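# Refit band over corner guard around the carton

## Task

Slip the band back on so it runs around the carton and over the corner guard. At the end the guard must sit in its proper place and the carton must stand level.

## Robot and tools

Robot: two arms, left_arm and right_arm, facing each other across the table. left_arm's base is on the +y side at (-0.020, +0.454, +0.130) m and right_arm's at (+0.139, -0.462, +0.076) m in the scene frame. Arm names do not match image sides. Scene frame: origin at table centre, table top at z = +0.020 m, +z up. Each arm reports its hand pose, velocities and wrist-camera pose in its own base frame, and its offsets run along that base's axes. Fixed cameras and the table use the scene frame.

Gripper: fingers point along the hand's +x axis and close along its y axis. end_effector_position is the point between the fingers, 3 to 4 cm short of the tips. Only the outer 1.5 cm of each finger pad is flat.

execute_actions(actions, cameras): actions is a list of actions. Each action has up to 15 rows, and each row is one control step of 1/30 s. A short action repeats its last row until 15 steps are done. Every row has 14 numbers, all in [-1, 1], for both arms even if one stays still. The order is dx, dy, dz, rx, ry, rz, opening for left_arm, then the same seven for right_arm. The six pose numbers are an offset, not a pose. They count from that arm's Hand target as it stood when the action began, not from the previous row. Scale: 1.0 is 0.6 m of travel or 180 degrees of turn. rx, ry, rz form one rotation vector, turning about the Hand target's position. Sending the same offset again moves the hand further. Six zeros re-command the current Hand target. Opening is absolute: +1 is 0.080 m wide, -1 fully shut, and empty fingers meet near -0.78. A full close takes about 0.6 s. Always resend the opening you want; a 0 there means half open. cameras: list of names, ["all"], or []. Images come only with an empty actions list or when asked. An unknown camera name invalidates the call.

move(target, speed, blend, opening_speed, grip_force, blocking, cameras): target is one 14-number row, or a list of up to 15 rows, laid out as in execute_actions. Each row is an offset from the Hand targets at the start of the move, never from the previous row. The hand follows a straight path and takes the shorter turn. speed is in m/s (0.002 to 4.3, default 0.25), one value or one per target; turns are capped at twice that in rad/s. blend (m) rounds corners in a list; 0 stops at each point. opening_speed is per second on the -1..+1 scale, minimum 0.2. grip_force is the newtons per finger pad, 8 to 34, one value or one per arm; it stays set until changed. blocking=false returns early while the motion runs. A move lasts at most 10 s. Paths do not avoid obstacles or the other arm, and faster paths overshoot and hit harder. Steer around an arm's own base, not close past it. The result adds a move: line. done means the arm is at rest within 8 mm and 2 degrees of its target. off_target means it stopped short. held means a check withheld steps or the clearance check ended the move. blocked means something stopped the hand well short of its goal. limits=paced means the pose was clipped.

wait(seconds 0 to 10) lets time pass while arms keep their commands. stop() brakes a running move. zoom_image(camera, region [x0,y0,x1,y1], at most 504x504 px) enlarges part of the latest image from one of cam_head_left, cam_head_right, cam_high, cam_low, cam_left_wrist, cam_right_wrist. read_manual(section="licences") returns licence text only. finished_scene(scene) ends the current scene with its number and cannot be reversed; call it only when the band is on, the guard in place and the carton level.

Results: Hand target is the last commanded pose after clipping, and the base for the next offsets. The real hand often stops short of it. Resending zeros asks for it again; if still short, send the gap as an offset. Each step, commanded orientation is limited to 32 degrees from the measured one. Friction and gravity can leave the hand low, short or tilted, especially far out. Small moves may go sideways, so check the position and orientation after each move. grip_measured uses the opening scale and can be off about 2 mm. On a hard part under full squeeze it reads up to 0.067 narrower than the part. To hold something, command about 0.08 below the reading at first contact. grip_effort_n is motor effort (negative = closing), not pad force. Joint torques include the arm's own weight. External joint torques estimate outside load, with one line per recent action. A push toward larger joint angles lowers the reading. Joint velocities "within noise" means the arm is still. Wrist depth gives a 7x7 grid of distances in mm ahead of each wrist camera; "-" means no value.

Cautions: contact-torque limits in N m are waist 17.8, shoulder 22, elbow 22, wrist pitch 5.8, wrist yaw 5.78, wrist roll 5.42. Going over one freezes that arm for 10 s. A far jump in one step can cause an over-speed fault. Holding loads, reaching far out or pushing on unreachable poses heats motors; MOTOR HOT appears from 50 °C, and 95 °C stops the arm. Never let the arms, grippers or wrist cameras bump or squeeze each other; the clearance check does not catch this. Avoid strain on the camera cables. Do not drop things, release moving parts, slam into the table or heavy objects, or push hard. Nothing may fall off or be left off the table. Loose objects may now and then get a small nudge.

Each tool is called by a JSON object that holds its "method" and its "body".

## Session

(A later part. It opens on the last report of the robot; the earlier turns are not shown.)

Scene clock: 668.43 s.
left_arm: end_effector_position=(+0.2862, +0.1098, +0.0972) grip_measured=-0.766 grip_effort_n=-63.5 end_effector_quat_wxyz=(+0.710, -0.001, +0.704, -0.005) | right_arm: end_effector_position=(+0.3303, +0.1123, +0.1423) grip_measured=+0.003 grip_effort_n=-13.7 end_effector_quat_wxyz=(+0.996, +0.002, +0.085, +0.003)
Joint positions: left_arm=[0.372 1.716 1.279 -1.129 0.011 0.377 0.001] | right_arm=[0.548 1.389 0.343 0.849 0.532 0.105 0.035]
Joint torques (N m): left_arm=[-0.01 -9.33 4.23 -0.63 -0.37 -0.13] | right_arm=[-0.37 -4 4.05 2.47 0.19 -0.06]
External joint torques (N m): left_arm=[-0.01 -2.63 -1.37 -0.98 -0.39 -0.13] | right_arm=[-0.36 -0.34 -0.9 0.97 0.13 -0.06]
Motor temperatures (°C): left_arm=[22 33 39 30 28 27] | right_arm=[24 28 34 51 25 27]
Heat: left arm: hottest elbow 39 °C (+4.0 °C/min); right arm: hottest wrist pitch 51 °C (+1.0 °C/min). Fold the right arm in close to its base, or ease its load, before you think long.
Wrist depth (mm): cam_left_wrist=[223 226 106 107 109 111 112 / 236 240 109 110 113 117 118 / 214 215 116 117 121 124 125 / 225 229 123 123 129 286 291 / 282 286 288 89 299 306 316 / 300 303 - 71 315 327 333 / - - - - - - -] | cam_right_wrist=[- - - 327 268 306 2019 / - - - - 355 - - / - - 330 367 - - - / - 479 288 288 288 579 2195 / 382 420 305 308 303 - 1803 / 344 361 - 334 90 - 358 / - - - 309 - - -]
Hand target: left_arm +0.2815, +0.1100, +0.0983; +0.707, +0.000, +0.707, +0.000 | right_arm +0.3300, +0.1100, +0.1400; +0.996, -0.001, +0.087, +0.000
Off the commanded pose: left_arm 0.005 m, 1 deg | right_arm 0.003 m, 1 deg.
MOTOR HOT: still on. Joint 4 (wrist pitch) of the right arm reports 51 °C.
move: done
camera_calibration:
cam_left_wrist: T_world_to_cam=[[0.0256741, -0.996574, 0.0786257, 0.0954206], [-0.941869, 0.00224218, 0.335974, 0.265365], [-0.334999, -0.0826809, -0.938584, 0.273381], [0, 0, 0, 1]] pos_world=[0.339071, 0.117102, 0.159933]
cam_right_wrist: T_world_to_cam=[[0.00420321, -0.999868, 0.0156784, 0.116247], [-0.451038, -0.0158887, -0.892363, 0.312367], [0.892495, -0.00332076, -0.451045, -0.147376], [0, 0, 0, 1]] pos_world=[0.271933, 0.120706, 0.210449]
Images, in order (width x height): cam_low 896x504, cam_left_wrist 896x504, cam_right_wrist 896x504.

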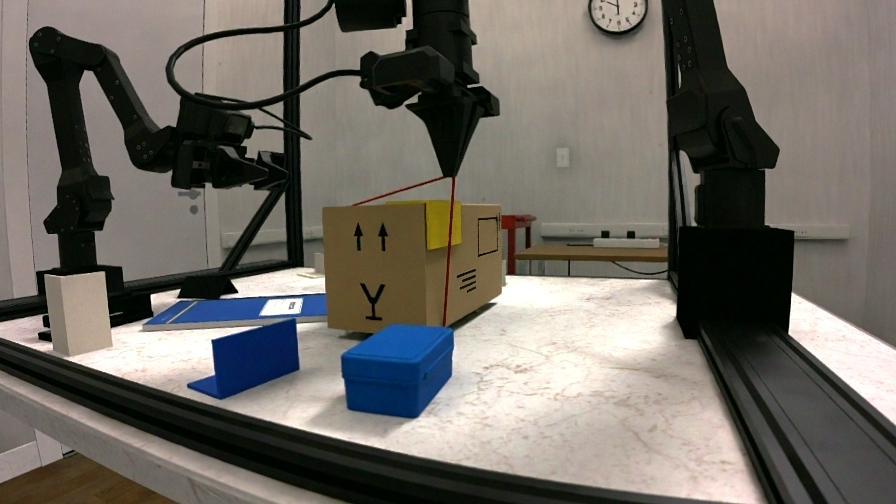

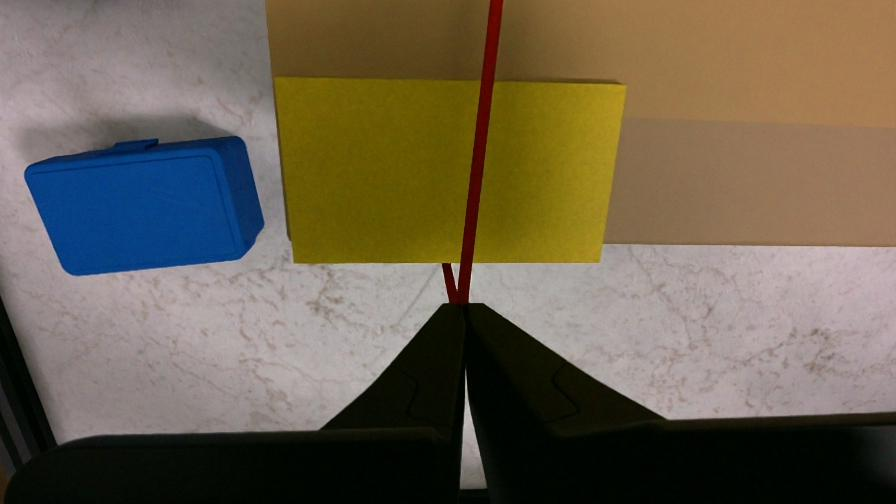

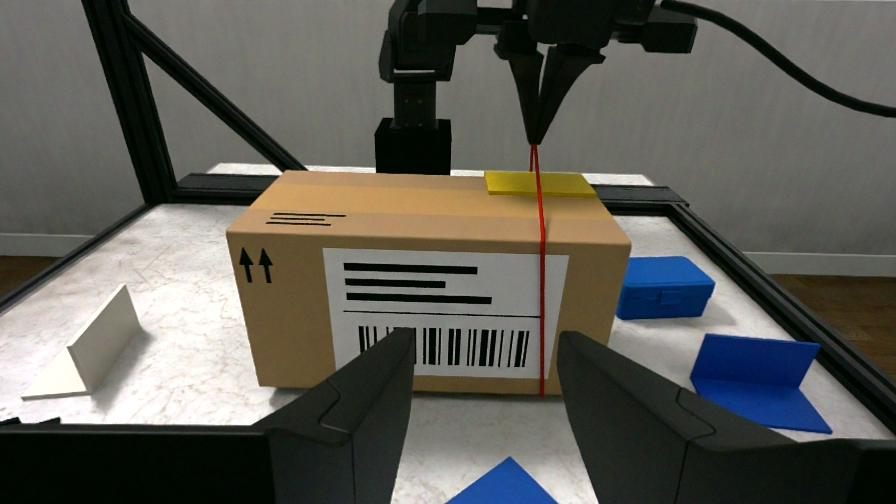

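{"method": "move", "body": {"target": [0.02, 0.0, -0.0488, 0, 0, 0, -1.0, 0, 0, 0, 0, 0, 0, 0.0], "speed": 0.05, "cameras": ["cam_left_wrist", "cam_right_wrist", "cam_low"]}}

{"method": "zoom_image", "body": {"camera": "cam_right_wrist", "region": [400, 80, 620, 260]}}

{"method": "zoom_image", "body": {"camera": "cam_low", "region": [380, 160, 520, 340]}}

Scene clock: 693.40 s.
left_arm: end_effector_position=(+0.2968, +0.1104, +0.0754) grip_measured=-0.766 grip_effort_n=-63.5 end_effector_quat_wxyz=(+0.715, +0.001, +0.699, -0.001) | right_arm: end_effector_position=(+0.3303, +0.1123, +0.1423) grip_measured=+0.003 grip_effort_n=-13.3 end_effector_quat_wxyz=(+0.996, +0.002, +0.085, +0.003)
Joint positions: left_arm=[0.36 1.759 1.241 -1.031 0.008 0.363 0.001] | right_arm=[0.548 1.389 0.343 0.849 0.532 0.105 0.035]
Joint torques (N m): left_arm=[-0.19 -6.39 4.18 -0.1 -0.31 -0.14] | right_arm=[-0.39 -4.06 3.98 2.48 0.2 -0.04]
External joint torques (N m): left_arm=[-0.23 0.63 -1.43 -0.51 -0.32 -0.14] | right_arm=[-0.38 -0.44 -0.93 1 0.13 -0.04]
Motor temperatures (°C): left_arm=[22 35 34 29 28 27] | right_arm=[24 28 34 51 25 27]
Heat: left arm: hottest shoulder 35 °C (+3.0 °C/min); right arm: hottest wrist pitch 51 °C (+0.0 °C/min). Fold the right arm in close to its base, or ease its load, before you think long.
Wrist depth (mm): cam_left_wrist=[207 207 87 88 90 90 92 / 218 219 92 93 94 97 97 / 225 203 94 95 97 101 103 / 202 204 101 101 103 108 110 / 260 261 105 100 107 279 285 / 276 276 - 70 - 297 299 / - - - - - - -] | cam_right_wrist=[- - - 332 262 - 1694 / - - - 583 336 - 1608 / - 633 333 341 362 - 1988 / - 475 290 289 286 586 2176 / - 412 304 307 302 - 1778 / 357 - - 323 90 - 347 / - - - - - - -]
Hand target: left_arm +0.2935, +0.1100, +0.0691; +0.707, +0.000, +0.707, +0.000 | right_arm +0.3300, +0.1100, +0.1400; +0.996, -0.001, +0.087, +0.000
Off the commanded pose: left_arm 0.007 m, 1 deg | right_arm 0.003 m, 1 deg.
MOTOR HOT: still on. Joint 4 (wrist pitch) of the right arm reports 51 °C.
move: done
camera_calibration:
cam_left_wrist: T_world_to_cam=[[0.027199, -0.997116, 0.0708557, 0.0977067], [-0.946967, -0.00299805, 0.321317, 0.285811], [-0.320178, -0.0758375, -0.944317, 0.251826], [0, 0, 0, 1]] pos_world=[0.348625, 0.11738, 0.139045]
cam_right_wrist: T_world_to_cam=[[0.00420321, -0.999868, 0.0156784, 0.116247], [-0.451038, -0.0158887, -0.892363, 0.312367], [0.892495, -0.00332076, -0.451045, -0.147376], [0, 0, 0, 1]] pos_world=[0.271933, 0.120706, 0.210449]
Images, in order (width x height): cam_low 896x504, cam_left_wrist 896x504, cam_right_wrist 896x504.

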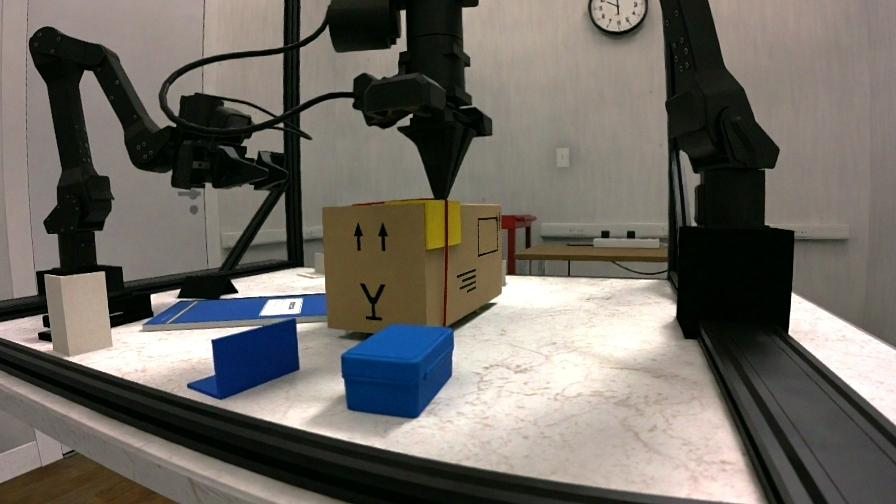

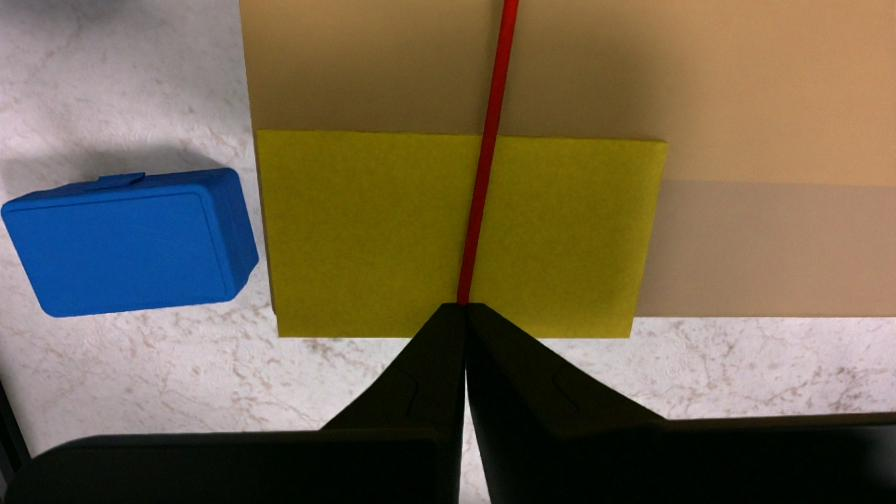

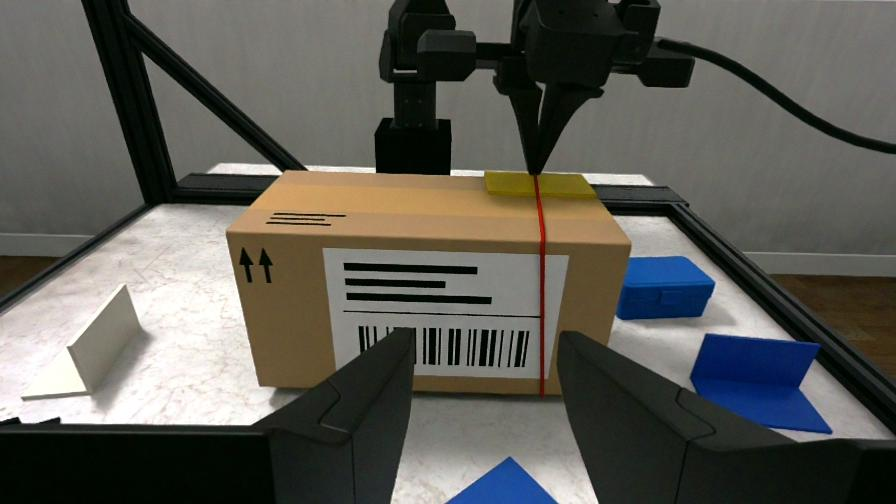

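Scaled by 2.291 from the camera's 896x504 image, which has a finer 1280x720 frame.

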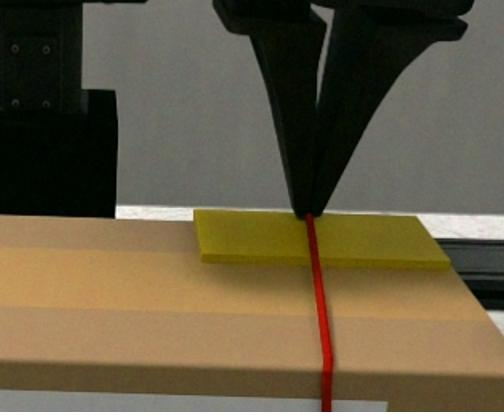

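Scaled by 2.800 from the camera's 896x504 image, which has a finer 1280x720 frame.

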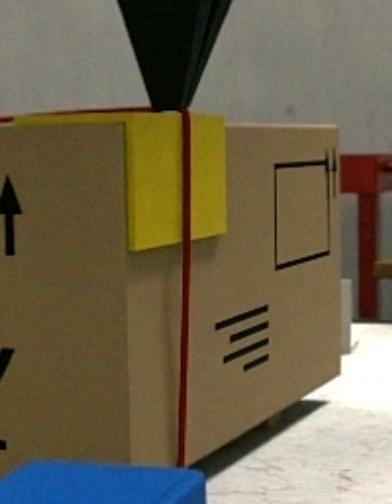

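{"method": "move", "body": {"target": [0.0, -0.0067, -0.0075, 0, 0, 0, -1.0, 0, 0, 0, 0, 0, 0, 0.0], "speed": 0.04, "cameras": ["cam_left_wrist", "cam_right_wrist", "cam_low"]}}

{"method": "zoom_image", "body": {"camera": "cam_right_wrist", "region": [400, 80, 620, 260]}}

{"method": "zoom_image", "body": {"camera": "cam_low", "region": [380, 160, 520, 340]}}

Scene clock: 727.90 s.
left_arm: end_effector_position=(+0.2971, +0.1088, +0.0728) grip_measured=-0.766 grip_effort_n=-63.0 end_effector_quat_wxyz=(+0.715, +0.002, +0.699, +0.002) | right_arm: end_effector_position=(+0.3303, +0.1123, +0.1423) grip_measured=+0.003 grip_effort_n=-13.3 end_effector_quat_wxyz=(+0.996, +0.002, +0.085, +0.003)
Joint positions: left_arm=[0.352 1.759 1.23 -1.018 0.003 0.351 0.001] | right_arm=[0.548 1.389 0.343 0.849 0.532 0.105 0.035]
Joint torques (N m): left_arm=[-0.51 -6.32 3.29 0.27 -0.12 -0.14] | right_arm=[-0.36 -4.04 4 2.47 0.2 -0.04]
External joint torques (N m): left_arm=[-0.47 0.63 -2.2 -0.1 -0.14 -0.14] | right_arm=[-0.36 -0.32 -0.96 0.96 0.13 -0.04]
Heat: left arm: hottest shoulder 32 °C (-1.0 °C/min); right arm: hottest wrist pitch 52 °C (+1.0 °C/min). Fold the right arm in close to its base, or ease its load, before you think long.
Wrist depth (mm): cam_left_wrist=[208 207 87 88 89 89 90 / 219 220 91 93 94 95 95 / 225 201 93 95 96 100 101 / 202 204 100 100 101 106 108 / 261 261 105 98 107 276 114 / 273 278 - 70 282 292 298 / - - - - - - -] | cam_right_wrist=[1765 - - 317 262 - - / 1588 - - 619 331 1957 1957 / - - 335 366 365 - - / 1741 - 288 286 288 - 1942 / - - 304 308 302 454 2019 / 333 - - 333 90 369 354 / - - - 299 - - -]
Hand target: left_arm +0.2935, +0.1060, +0.0645; +0.707, +0.000, +0.707, +0.000 | right_arm +0.3300, +0.1100, +0.1400; +0.996, -0.001, +0.087, +0.000
Off the commanded pose: left_arm 0.009 m, 1 deg | right_arm 0.003 m, 1 deg.
MOTOR HOT: still on. Joint 4 (wrist pitch) of the right arm reports 52 °C.
move: off_target (left_arm)
camera_calibration:
cam_left_wrist: T_world_to_cam=[[0.0311282, -0.99739, 0.0651403, 0.0954094], [-0.946886, -0.00855735, 0.321457, 0.287493], [-0.320061, -0.0716868, -0.944681, 0.248942], [0, 0, 0, 1]] pos_world=[0.348929, 0.115466, 0.136539]
cam_right_wrist: T_world_to_cam=[[0.00420321, -0.999868, 0.0156784, 0.116247], [-0.451038, -0.0158887, -0.892363, 0.312367], [0.892495, -0.00332076, -0.451045, -0.147376], [0, 0, 0, 1]] pos_world=[0.271933, 0.120706, 0.210449]
Images, in order (width x height): cam_low 896x504, cam_left_wrist 896x504, cam_right_wrist 896x504.

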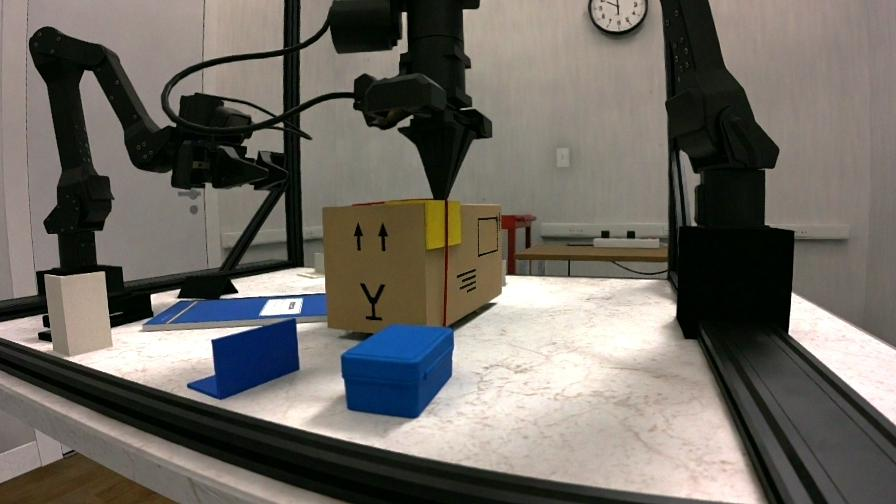

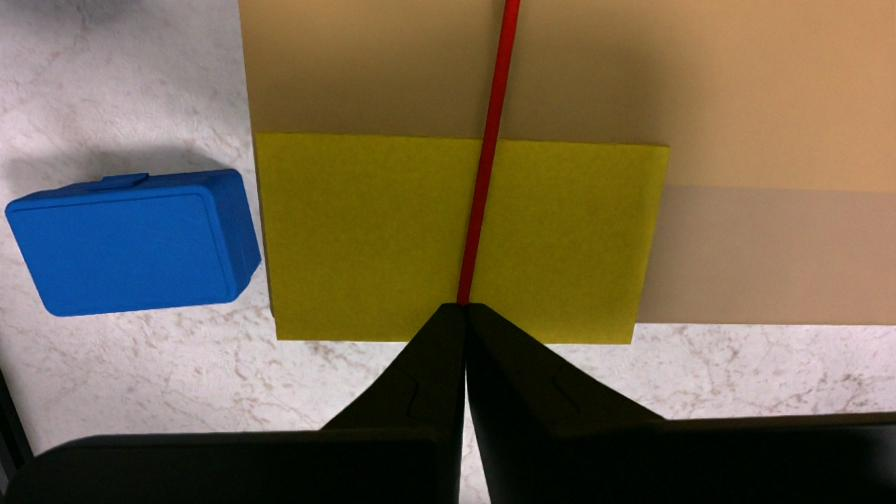

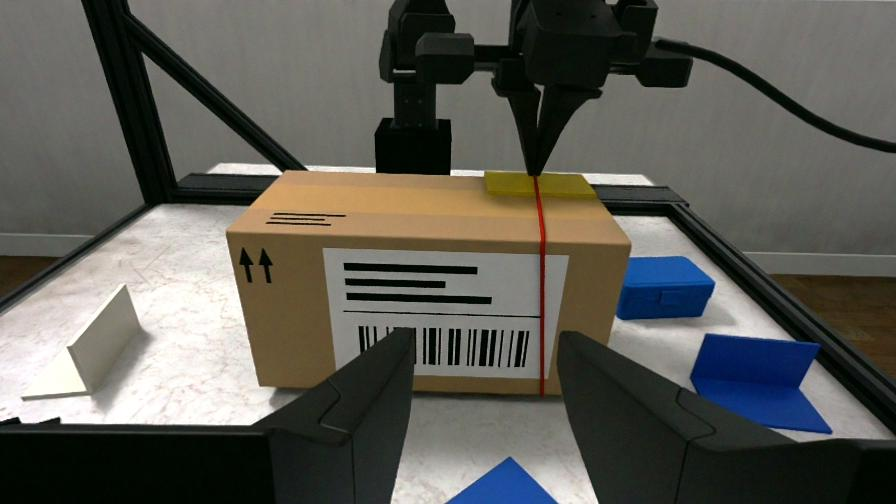

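Scaled by 2.291 from the camera's 896x504 image, which has a finer 1280x720 frame.

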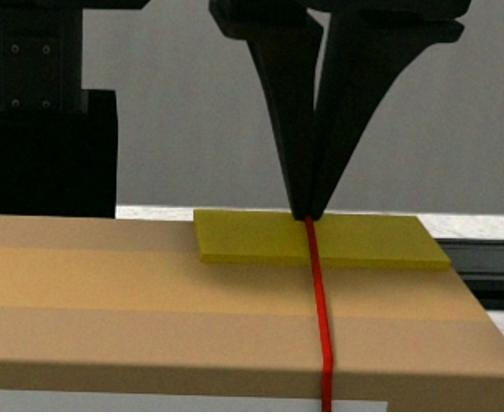

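Scaled by 2.800 from the camera's 896x504 image, which has a finer 1280x720 frame.

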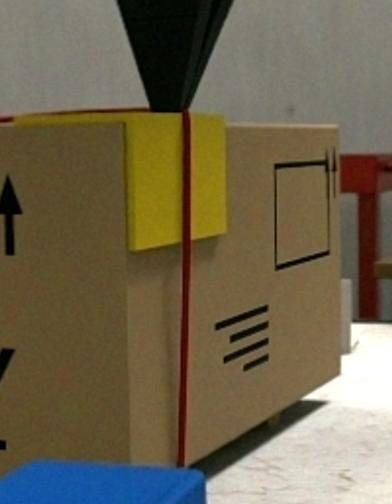

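{"method": "move", "body": {"target": [0.0, 0.0, 0.0033, 0, 0, 0, -0.3, 0, 0, 0, 0, 0, 0, 0.0], "speed": 0.05, "opening_speed": 0.6, "cameras": ["cam_left_wrist", "cam_right_wrist", "cam_low"]}}

{"method": "zoom_image", "body": {"camera": "cam_left_wrist", "region": [260, 100, 680, 400]}}

Scene clock: 753.50 s.
left_arm: end_effector_position=(+0.2970, +0.1100, +0.0728) grip_measured=-0.304 grip_effort_n=17.4 end_effector_quat_wxyz=(+0.715, +0.004, +0.699, +0.005) | right_arm: end_effector_position=(+0.3303, +0.1123, +0.1423) grip_measured=+0.003 grip_effort_n=-13.7 end_effector_quat_wxyz=(+0.996, +0.002, +0.085, +0.003)
Joint positions: left_arm=[0.352 1.759 1.23 -1.017 -0.005 0.351 0.021] | right_arm=[0.548 1.389 0.343 0.849 0.532 0.105 0.035]
Joint torques (N m): left_arm=[-0.52 -6.6 3.9 -0.27 0.16 -0.13] | right_arm=[-0.37 -4.02 4 2.48 0.2 -0.04]
External joint torques (N m): left_arm=[-0.56 0.33 -1.65 -0.68 0.15 -0.12] | right_arm=[-0.36 -0.33 -0.97 0.97 0.14 -0.04]
Heat: left arm: hottest shoulder 32 °C (-3.0 °C/min); right arm: hottest wrist pitch 52 °C (+1.0 °C/min). Fold the right arm in close to its base, or ease its load, before you think long.
Wrist depth (mm): cam_left_wrist=[210 210 87 88 87 89 90 / 220 221 91 93 93 95 95 / 227 204 94 95 95 98 100 / 204 206 101 100 101 104 107 / 261 263 105 104 105 111 113 / 278 276 - 282 76 287 - / - - - 305 - - -] | cam_right_wrist=[1942 - - 329 261 - - / - - - 339 333 - - / - 690 332 339 361 - 2195 / 2003 509 288 288 288 452 1912 / - - 304 308 302 361 1829 / - 359 - 329 90 - 360 / - - - - - - -]
Hand target: left_arm +0.2935, +0.1060, +0.0665; +0.707, +0.000, +0.707, +0.000 | right_arm +0.3300, +0.1100, +0.1400; +0.996, -0.001, +0.087, +0.000
Off the commanded pose: left_arm 0.008 m, 1 deg | right_arm 0.003 m, 1 deg.
MOTOR HOT: still on. Joint 4 (wrist pitch) of the right arm reports 52 °C.
move: done
camera_calibration:
cam_left_wrist: T_world_to_cam=[[0.0317756, -0.997864, 0.0570725, 0.097114], [-0.946454, -0.0116859, 0.322628, 0.28756], [-0.321272, -0.0642682, -0.944804, 0.248567], [0, 0, 0, 1]] pos_world=[0.348934, 0.116242, 0.13653]
cam_right_wrist: T_world_to_cam=[[0.00420321, -0.999868, 0.0156784, 0.116247], [-0.451038, -0.0158887, -0.892363, 0.312367], [0.892495, -0.00332076, -0.451045, -0.147376], [0, 0, 0, 1]] pos_world=[0.271933, 0.120706, 0.210449]
Images, in order (width x height): cam_low 896x504, cam_left_wrist 896x504, cam_right_wrist 896x504.

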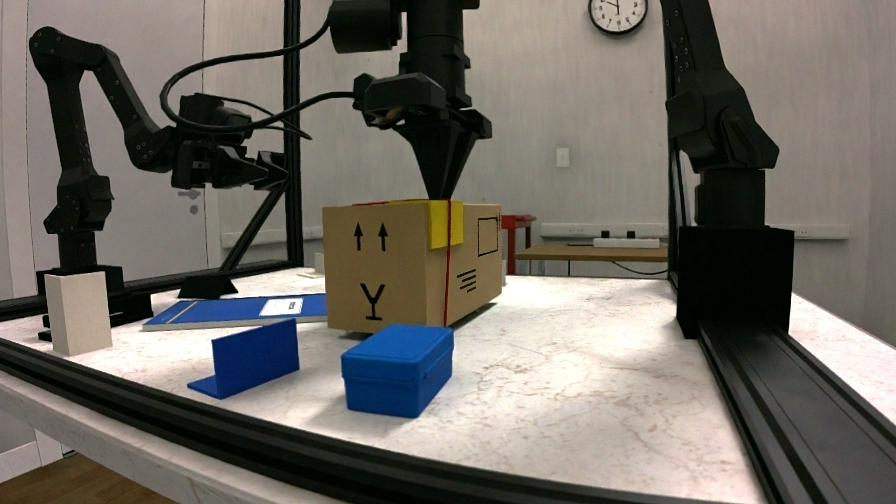

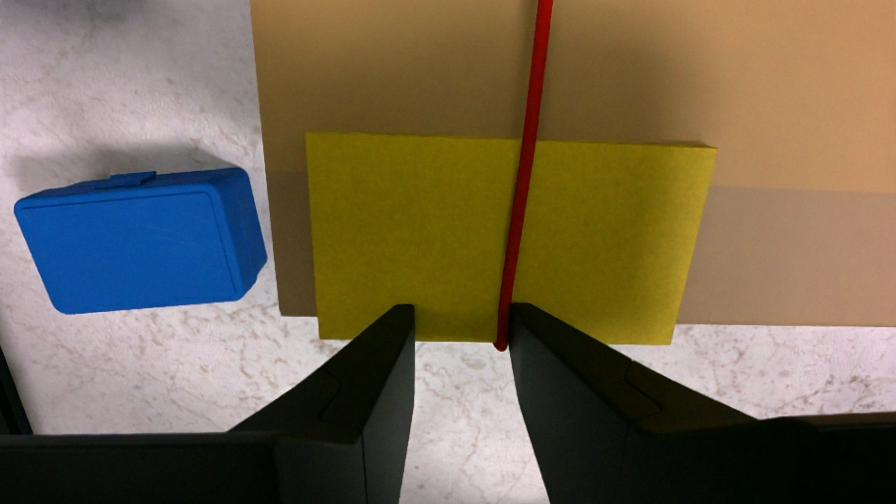

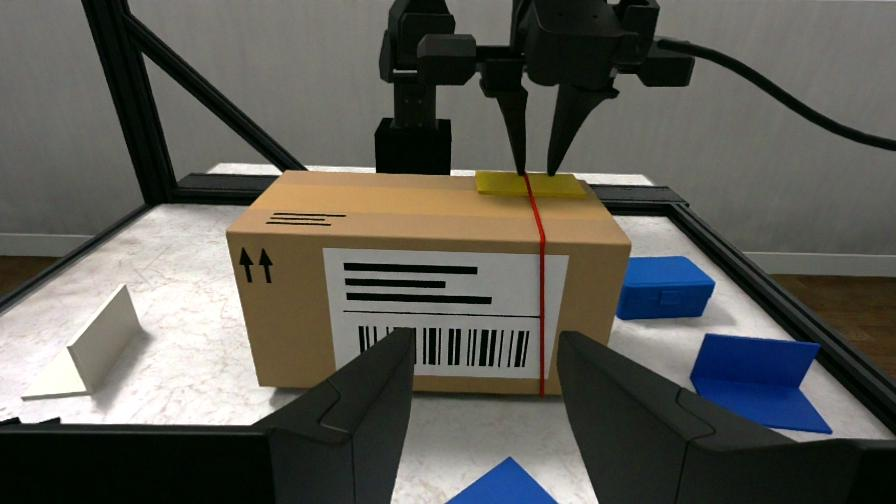

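Scaled by 1.200 from the camera's 896x504 image, which has a finer 1280x720 frame.

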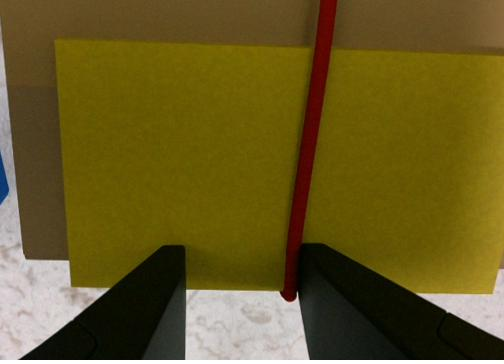

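{"method": "move", "body": {"target": [0.0, 0.0242, 0.0, 0, 0, 0, -0.3, 0, 0, 0, 0, 0, 0, 0.0], "speed": 0.03, "cameras": ["cam_left_wrist", "cam_right_wrist"]}}

{"method": "zoom_image", "body": {"camera": "cam_left_wrist", "region": [260, 100, 680, 400]}}

Scene clock: 771.80 s.
left_arm: end_effector_position=(+0.2965, +0.1175, +0.0731) grip_measured=-0.302 grip_effort_n=13.7 end_effector_quat_wxyz=(+0.716, +0.003, +0.698, +0.001) | right_arm: end_effector_position=(+0.3303, +0.1123, +0.1423) grip_measured=+0.003 grip_effort_n=-13.7 end_effector_quat_wxyz=(+0.996, +0.002, +0.085, +0.003)
Joint positions: left_arm=[0.38 1.766 1.24 -1.018 0.005 0.383 0.021] | right_arm=[0.548 1.389 0.343 0.849 0.532 0.105 0.035]
Joint torques (N m): left_arm=[0.74 -5.21 5.24 -0.4 -0.18 0.21] | right_arm=[-0.39 -4.04 4.04 2.48 0.2 -0.04]
External joint torques (N m): left_arm=[0.74 1.82 -0.3 -0.78 -0.19 0.21] | right_arm=[-0.36 -0.4 -0.89 0.99 0.14 -0.04]
Heat: left arm: hottest shoulder 32 °C (-1.0 °C/min); right arm: hottest wrist pitch 52 °C (+0.0 °C/min). Fold the right arm in close to its base, or ease its load, before you think long.
Wrist depth (mm): cam_left_wrist=[207 208 86 88 89 89 91 / 217 221 91 93 93 96 96 / 224 209 94 95 95 99 101 / 201 204 100 100 101 105 108 / 258 261 104 104 105 274 279 / - 273 - 279 76 291 295 / - - - 304 77 - -] | cam_right_wrist=[- - - 327 264 - - / - - - 604 318 - - / - - 334 344 361 - - / 2427 - 288 288 286 588 2195 / - - 303 309 301 452 1778 / 344 - - 334 90 - 356 / - - - - - - -]
Hand target: left_arm +0.2935, +0.1206, +0.0665; +0.707, +0.000, +0.707, +0.000 | right_arm +0.3300, +0.1100, +0.1400; +0.996, -0.001, +0.087, +0.000
Off the commanded pose: left_arm 0.008 m, 2 deg | right_arm 0.003 m, 1 deg.
MOTOR HOT: still on. Joint 4 (wrist pitch) of the right arm reports 52 °C.
move: done
camera_calibration:
cam_left_wrist: T_world_to_cam=[[0.0271336, -0.997463, 0.0658122, 0.105288], [-0.947813, -0.00474941, 0.31879, 0.286978], [-0.317669, -0.0710276, -0.945538, 0.248914], [0, 0, 0, 1]] pos_world=[0.348217, 0.124064, 0.136943]
cam_right_wrist: T_world_to_cam=[[0.00420321, -0.999868, 0.0156784, 0.116247], [-0.451038, -0.0158887, -0.892363, 0.312367], [0.892495, -0.00332076, -0.451045, -0.147376], [0, 0, 0, 1]] pos_world=[0.271933, 0.120706, 0.210449]
Images, in order (width x height): cam_left_wrist 896x504, cam_right_wrist 896x504.

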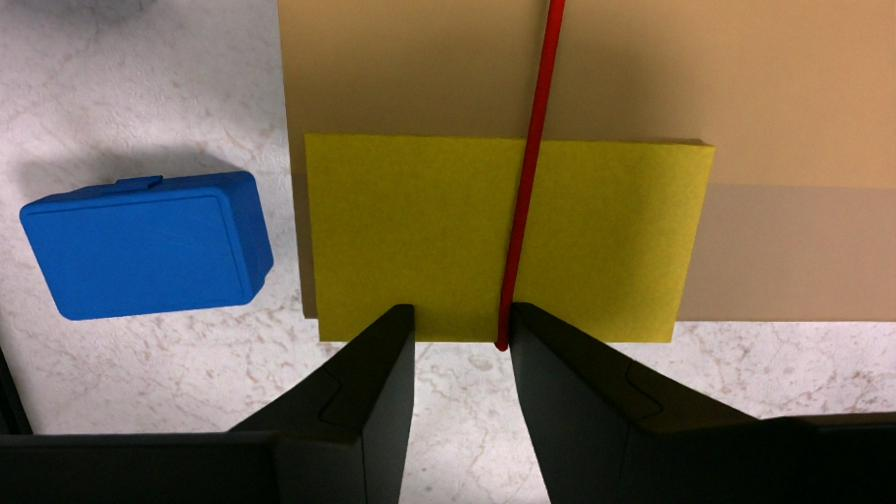

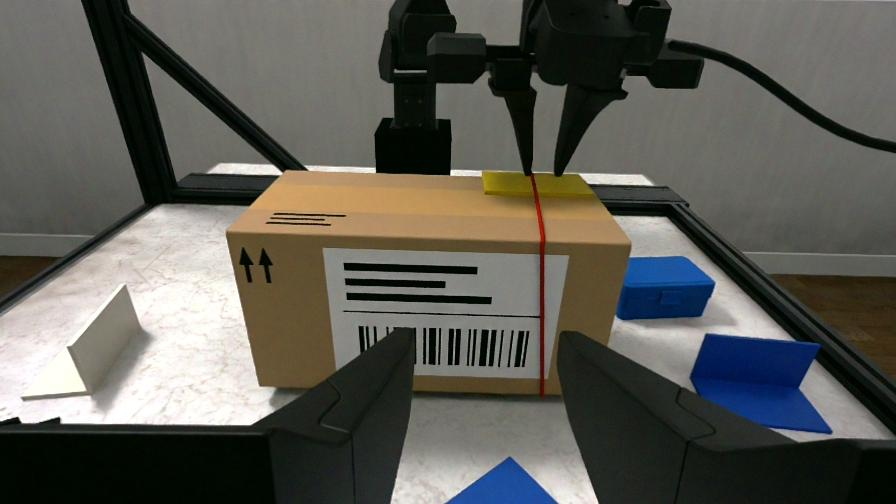

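Scaled by 1.200 from the camera's 896x504 image, which has a finer 1280x720 frame.

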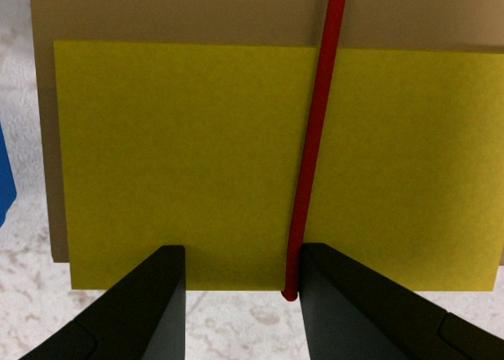

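{"method": "move", "body": {"target": [0.0, 0.0055, 0.0, 0, 0, 0, -0.3, 0, 0, 0, 0, 0, 0, 0.0], "speed": 0.03, "cameras": ["cam_left_wrist", "cam_right_wrist"]}}

{"method": "zoom_image", "body": {"camera": "cam_right_wrist", "region": [400, 80, 620, 260]}}

{"method": "zoom_image", "body": {"camera": "cam_left_wrist", "region": [260, 100, 680, 400]}}

Scene clock: 779.43 s.
left_arm: end_effector_position=(+0.2966, +0.1202, +0.0732) grip_measured=-0.302 grip_effort_n=13.7 end_effector_quat_wxyz=(+0.716, +0.003, +0.698, +0.000) | right_arm: end_effector_position=(+0.3303, +0.1123, +0.1423) grip_measured=+0.003 grip_effort_n=-13.3 end_effector_quat_wxyz=(+0.996, +0.002, +0.085, +0.003)
Joint positions: left_arm=[0.388 1.771 1.245 -1.02 0.006 0.393 0.021] | right_arm=[0.548 1.389 0.343 0.849 0.532 0.105 0.035]
Joint torques (N m): left_arm=[0.86 -5.24 5.22 -0.37 -0.22 0.2] | right_arm=[-0.35 -4.03 4 2.47 0.2 -0.05]
External joint torques (N m): left_arm=[0.86 1.82 -0.34 -0.77 -0.23 0.2] | right_arm=[-0.35 -0.3 -1.06 0.94 0.14 -0.05]
Heat: left arm: hottest shoulder 31 °C (-2.0 °C/min); right arm: hottest wrist pitch 53 °C (+1.0 °C/min). Fold the right arm in close to its base, or ease its load, before you think long.
Wrist depth (mm): cam_left_wrist=[207 208 86 88 88 89 91 / 218 218 91 93 93 96 96 / 224 208 94 95 96 99 101 / 201 204 100 100 101 105 108 / 256 260 104 104 105 111 279 / 275 273 - 280 76 291 295 / - - - 299 77 - -] | cam_right_wrist=[- - - 328 264 307 - / - 1927 - 602 346 1870 - / - 664 334 343 356 1856 - / 1972 - 289 285 286 571 2195 / 381 417 303 307 301 442 1912 / 352 356 - 334 90 - - / - - - - - - -]
Hand target: left_arm +0.2935, +0.1239, +0.0666; +0.707, +0.000, +0.707, +0.000 | right_arm +0.3300, +0.1100, +0.1400; +0.996, -0.001, +0.087, +0.000
Off the commanded pose: left_arm 0.008 m, 2 deg | right_arm 0.003 m, 1 deg.
MOTOR HOT: still on. Joint 4 (wrist pitch) of the right arm reports 53 °C.
move: done
camera_calibration:
cam_left_wrist: T_world_to_cam=[[0.0255362, -0.997447, 0.0666882, 0.10841], [-0.947833, -0.0029545, 0.318753, 0.286741], [-0.317742, -0.071349, -0.945489, 0.249261], [0, 0, 0, 1]] pos_world=[0.348215, 0.126764, 0.137044]
cam_right_wrist: T_world_to_cam=[[0.00420321, -0.999868, 0.0156784, 0.116247], [-0.451038, -0.0158887, -0.892363, 0.312367], [0.892495, -0.00332076, -0.451045, -0.147376], [0, 0, 0, 1]] pos_world=[0.271933, 0.120706, 0.210449]
Images, in order (width x height): cam_left_wrist 896x504, cam_right_wrist 896x504.

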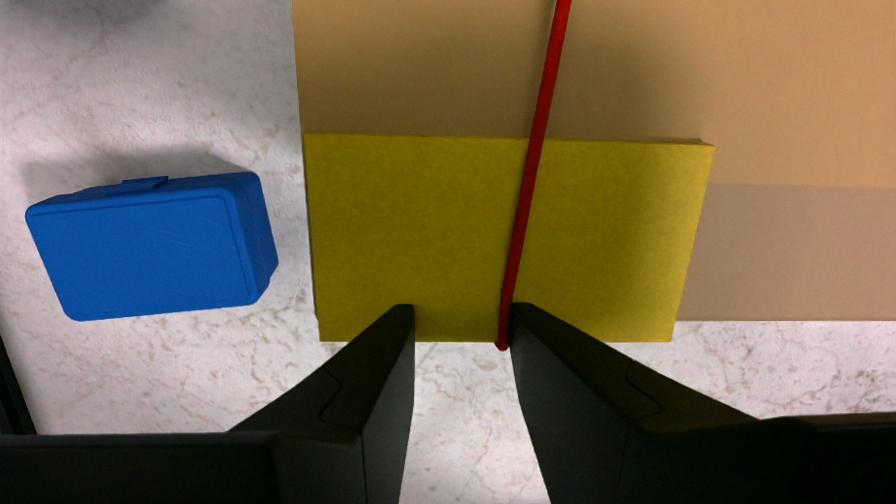

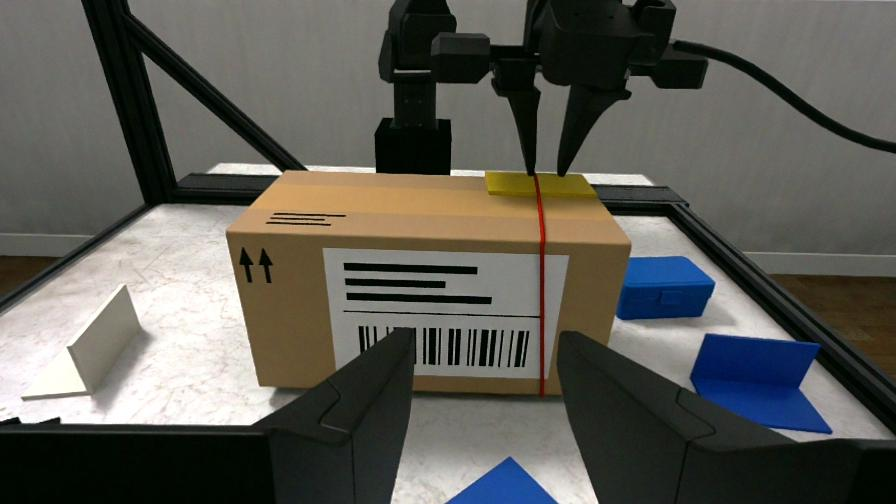

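Scaled by 2.291 from the camera's 896x504 image, which has a finer 1280x720 frame.

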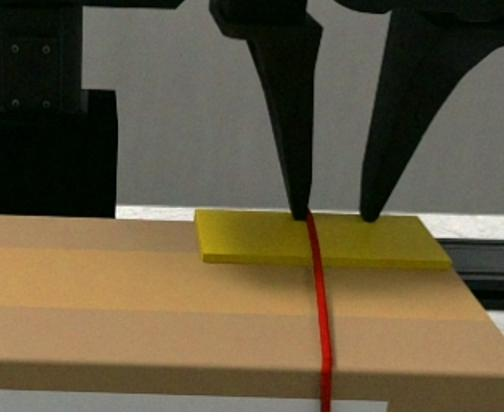

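Scaled by 1.200 from the camera's 896x504 image, which has a finer 1280x720 frame.

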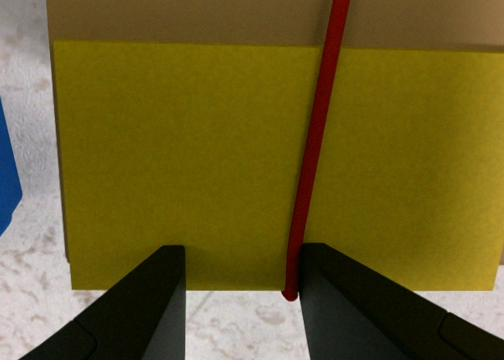

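{"method": "move", "body": {"target": [0.0, 0.0, 0.1167, 0, 0, 0, -0.3, 0, 0, 0, 0, 0, 0, 0.0], "speed": 0.06, "cameras": ["cam_left_wrist", "cam_right_wrist", "cam_low"]}}

{"method": "zoom_image", "body": {"camera": "cam_right_wrist", "region": [400, 80, 620, 260]}}

{"method": "zoom_image", "body": {"camera": "cam_low", "region": [380, 160, 520, 340]}}

Scene clock: 792.70 s.
left_arm: end_effector_position=(+0.2923, +0.1212, +0.1299) grip_measured=-0.302 grip_effort_n=13.7 end_effector_quat_wxyz=(+0.700, -0.006, +0.714, -0.004) | right_arm: end_effector_position=(+0.3303, +0.1123, +0.1423) grip_measured=+0.003 grip_effort_n=-13.7 end_effector_quat_wxyz=(+0.996, +0.002, +0.085, +0.003)
Joint positions: left_arm=[0.396 1.76 1.461 -1.295 0.006 0.393 0.021] | right_arm=[0.548 1.389 0.343 0.849 0.532 0.105 0.035]
Joint torques (N m): left_arm=[0.23 -9.57 6.74 -0.33 -0.21 0.19] | right_arm=[-0.39 -4.06 4 2.47 0.19 -0.05]
External joint torques (N m): left_arm=[0.22 -2.51 1.1 -0.64 -0.22 0.19] | right_arm=[-0.39 -0.31 -1.02 0.95 0.13 -0.05]
Heat: left arm: hottest shoulder 31 °C (-1.0 °C/min); right arm: hottest wrist pitch 53 °C (+1.0 °C/min). Fold the right arm in close to its base, or ease its load, before you think long.
Wrist depth (mm): cam_left_wrist=[251 253 251 135 139 140 143 / 264 265 264 142 144 149 151 / 277 245 248 150 153 159 162 / 296 261 308 317 320 326 330 / 309 326 - 326 333 353 363 / 327 342 - 91 76 374 385 / - - - 373 77 - -] | cam_right_wrist=[- - - 546 320 - - / - - 1778 630 2086 - - / 1729 - 330 365 1884 - - / 1942 488 288 286 285 557 1870 / 401 411 305 309 303 437 1898 / 354 355 - 329 90 372 355 / - - - 314 - - -]
Hand target: left_arm +0.2935, +0.1239, +0.1366; +0.707, +0.000, +0.707, +0.000 | right_arm +0.3300, +0.1100, +0.1400; +0.996, -0.001, +0.087, +0.000
Off the commanded pose: left_arm 0.007 m, 1 deg | right_arm 0.003 m, 1 deg.
MOTOR HOT: still on. Joint 4 (wrist pitch) of the right arm reports 53 °C.
move: done
camera_calibration:
cam_left_wrist: T_world_to_cam=[[0.035781, -0.995881, 0.0833058, 0.100353], [-0.932658, -0.00333275, 0.360747, 0.254828], [-0.358984, -0.0906037, -0.928936, 0.313898], [0, 0, 0, 1]] pos_world=[0.346761, 0.12923, 0.191303]
cam_right_wrist: T_world_to_cam=[[0.00420321, -0.999868, 0.0156784, 0.116247], [-0.451038, -0.0158887, -0.892363, 0.312367], [0.892495, -0.00332076, -0.451045, -0.147376], [0, 0, 0, 1]] pos_world=[0.271933, 0.120706, 0.210449]
Images, in order (width x height): cam_low 896x504, cam_left_wrist 896x504, cam_right_wrist 896x504.

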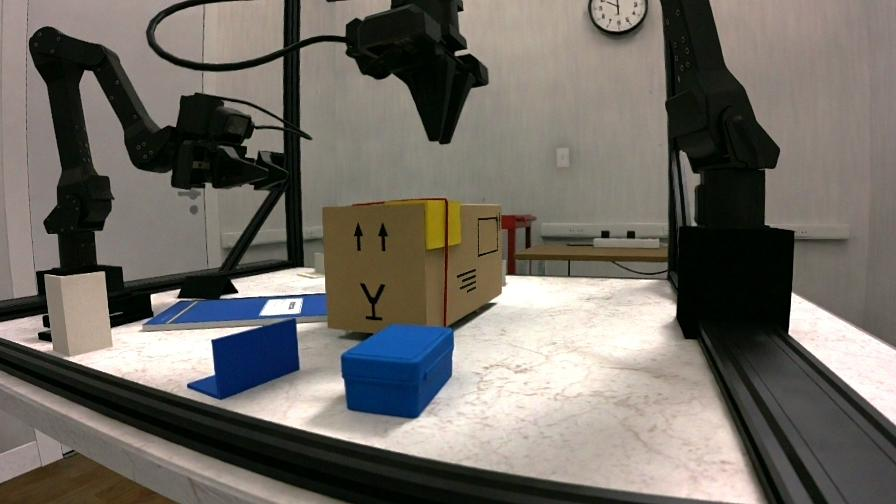

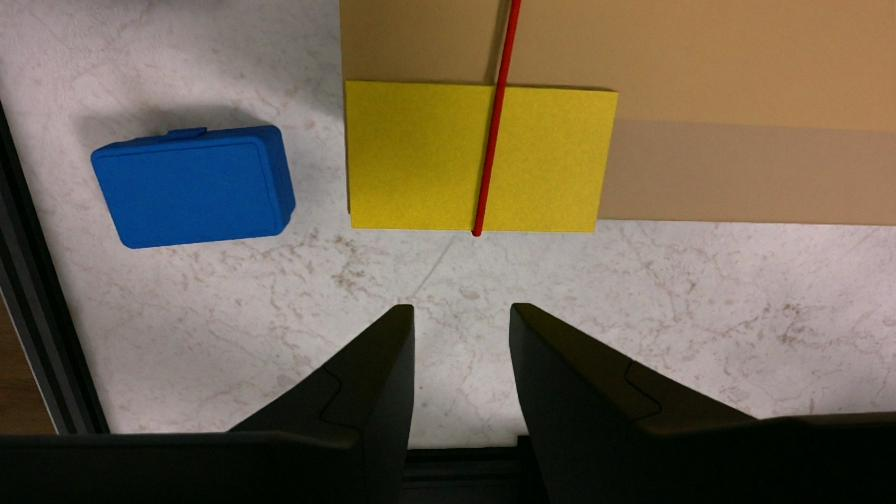

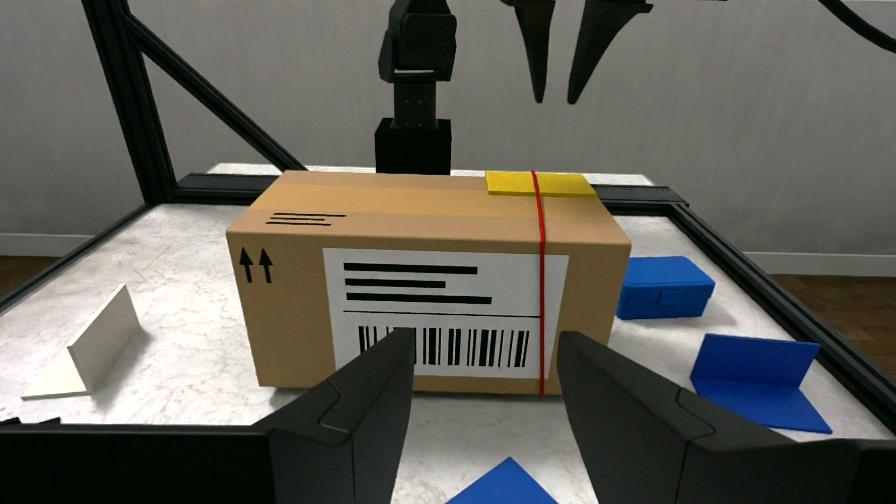

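Scaled by 2.291 from the camera's 896x504 image, which has a finer 1280x720 frame.

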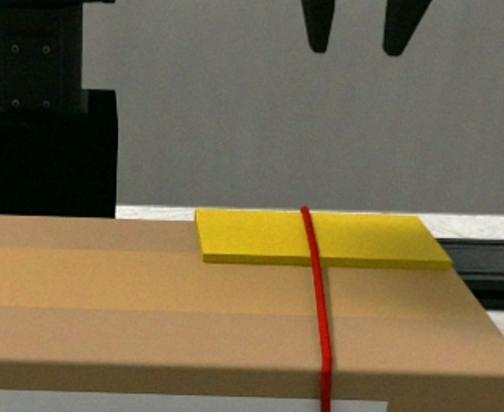

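Scaled by 2.800 from the camera's 896x504 image, which has a finer 1280x720 frame.

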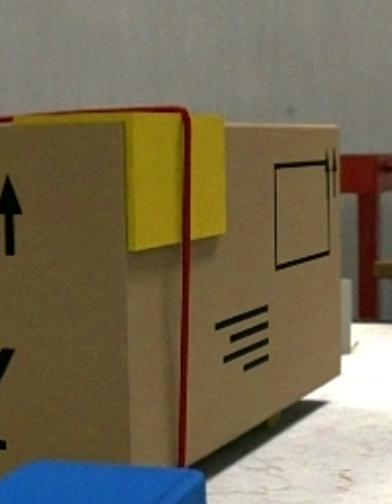

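{"method": "move", "body": {"target": [0.1358, -0.0432, 0.0473, 0, 0, 0, 0.0, 0, 0, 0, 0, 0, 0, 0.0], "speed": 0.15, "cameras": ["cam_left_wrist", "cam_right_wrist"]}}

Scene clock: 851.40 s.
left_arm: end_effector_position=(+0.3725, +0.0967, +0.1674) grip_measured=-0.003 grip_effort_n=15.1 end_effector_quat_wxyz=(+0.709, +0.001, +0.705, -0.003) | right_arm: end_effector_position=(+0.3303, +0.1123, +0.1423) grip_measured=+0.003 grip_effort_n=-13.3 end_effector_quat_wxyz=(+0.996, +0.002, +0.085, +0.003)
Joint positions: left_arm=[0.256 2.024 1.962 -1.504 0.004 0.26 0.035] | right_arm=[0.548 1.389 0.343 0.849 0.532 0.105 0.035]
Joint torques (N m): left_arm=[-0.08 -8.15 6.76 -0.29 -0.18 -0.14] | right_arm=[-0.36 -4.04 4.03 2.47 0.2 -0.04]
External joint torques (N m): left_arm=[-0.06 0.67 1.22 -0.64 -0.2 -0.14] | right_arm=[-0.36 -0.28 -1.03 0.94 0.14 -0.04]
Heat: left arm: hottest elbow 38 °C (+7.1 °C/min); right arm: hottest wrist pitch 53 °C (+0.0 °C/min). Fold the right arm in close to its base, or ease its load, before you think long.
Wrist depth (mm): cam_left_wrist=[285 291 292 294 299 302 305 / 296 300 222 182 194 217 315 / 317 322 190 189 191 194 196 / 333 334 201 201 204 207 211 / 353 319 203 210 211 221 228 / 376 - 89 403 - 403 - / - - 78 435 - - -] | cam_right_wrist=[1672 - 1683 545 253 - - / 1539 - - 634 - - 1729 / - - 329 342 - - - / 1870 518 289 288 286 - 2214 / - 439 304 310 302 420 1898 / 346 351 - 335 90 370 356 / - - - - 100 - -]
Hand target: left_arm +0.3750, +0.0980, +0.1650; +0.707, +0.001, +0.707, +0.000 | right_arm +0.3300, +0.1100, +0.1400; +0.996, -0.001, +0.087, +0.000
Off the commanded pose: left_arm 0.004 m, 0 deg | right_arm 0.003 m, 1 deg.
MOTOR HOT: still on. Joint 4 (wrist pitch) of the right arm reports 53 °C.
move: done
camera_calibration:
cam_left_wrist: T_world_to_cam=[[0.026969, -0.996964, 0.0730449, 0.0750871], [-0.941233, -0.000714896, 0.337756, 0.322822], [-0.336679, -0.0778613, -0.938395, 0.367271], [0, 0, 0, 1]] pos_world=[0.425478, 0.103686, 0.230125]
cam_right_wrist: T_world_to_cam=[[0.00420321, -0.999868, 0.0156784, 0.116247], [-0.451038, -0.0158887, -0.892363, 0.312367], [0.892495, -0.00332076, -0.451045, -0.147376], [0, 0, 0, 1]] pos_world=[0.271933, 0.120706, 0.210449]
Images, in order (width x height): cam_left_wrist 896x504, cam_right_wrist 896x504.

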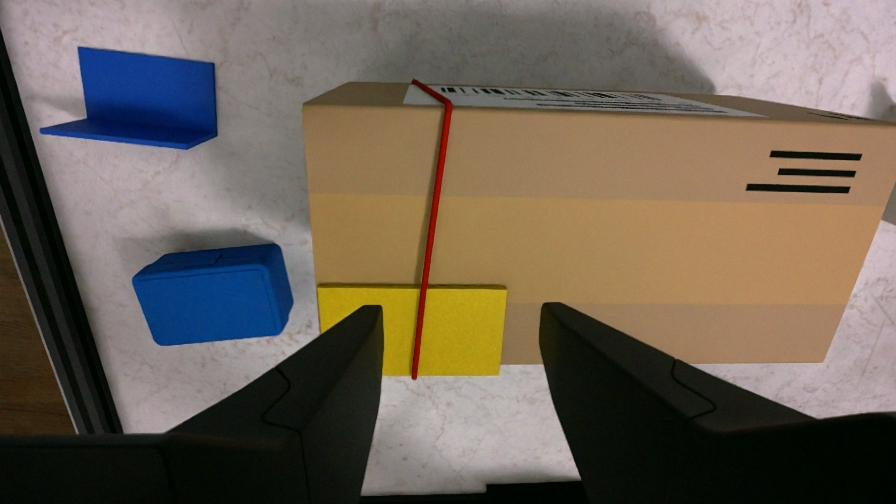

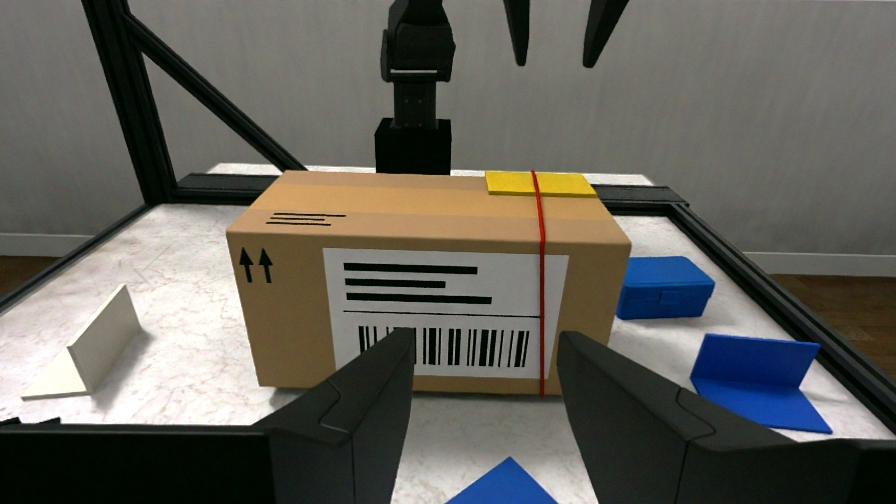

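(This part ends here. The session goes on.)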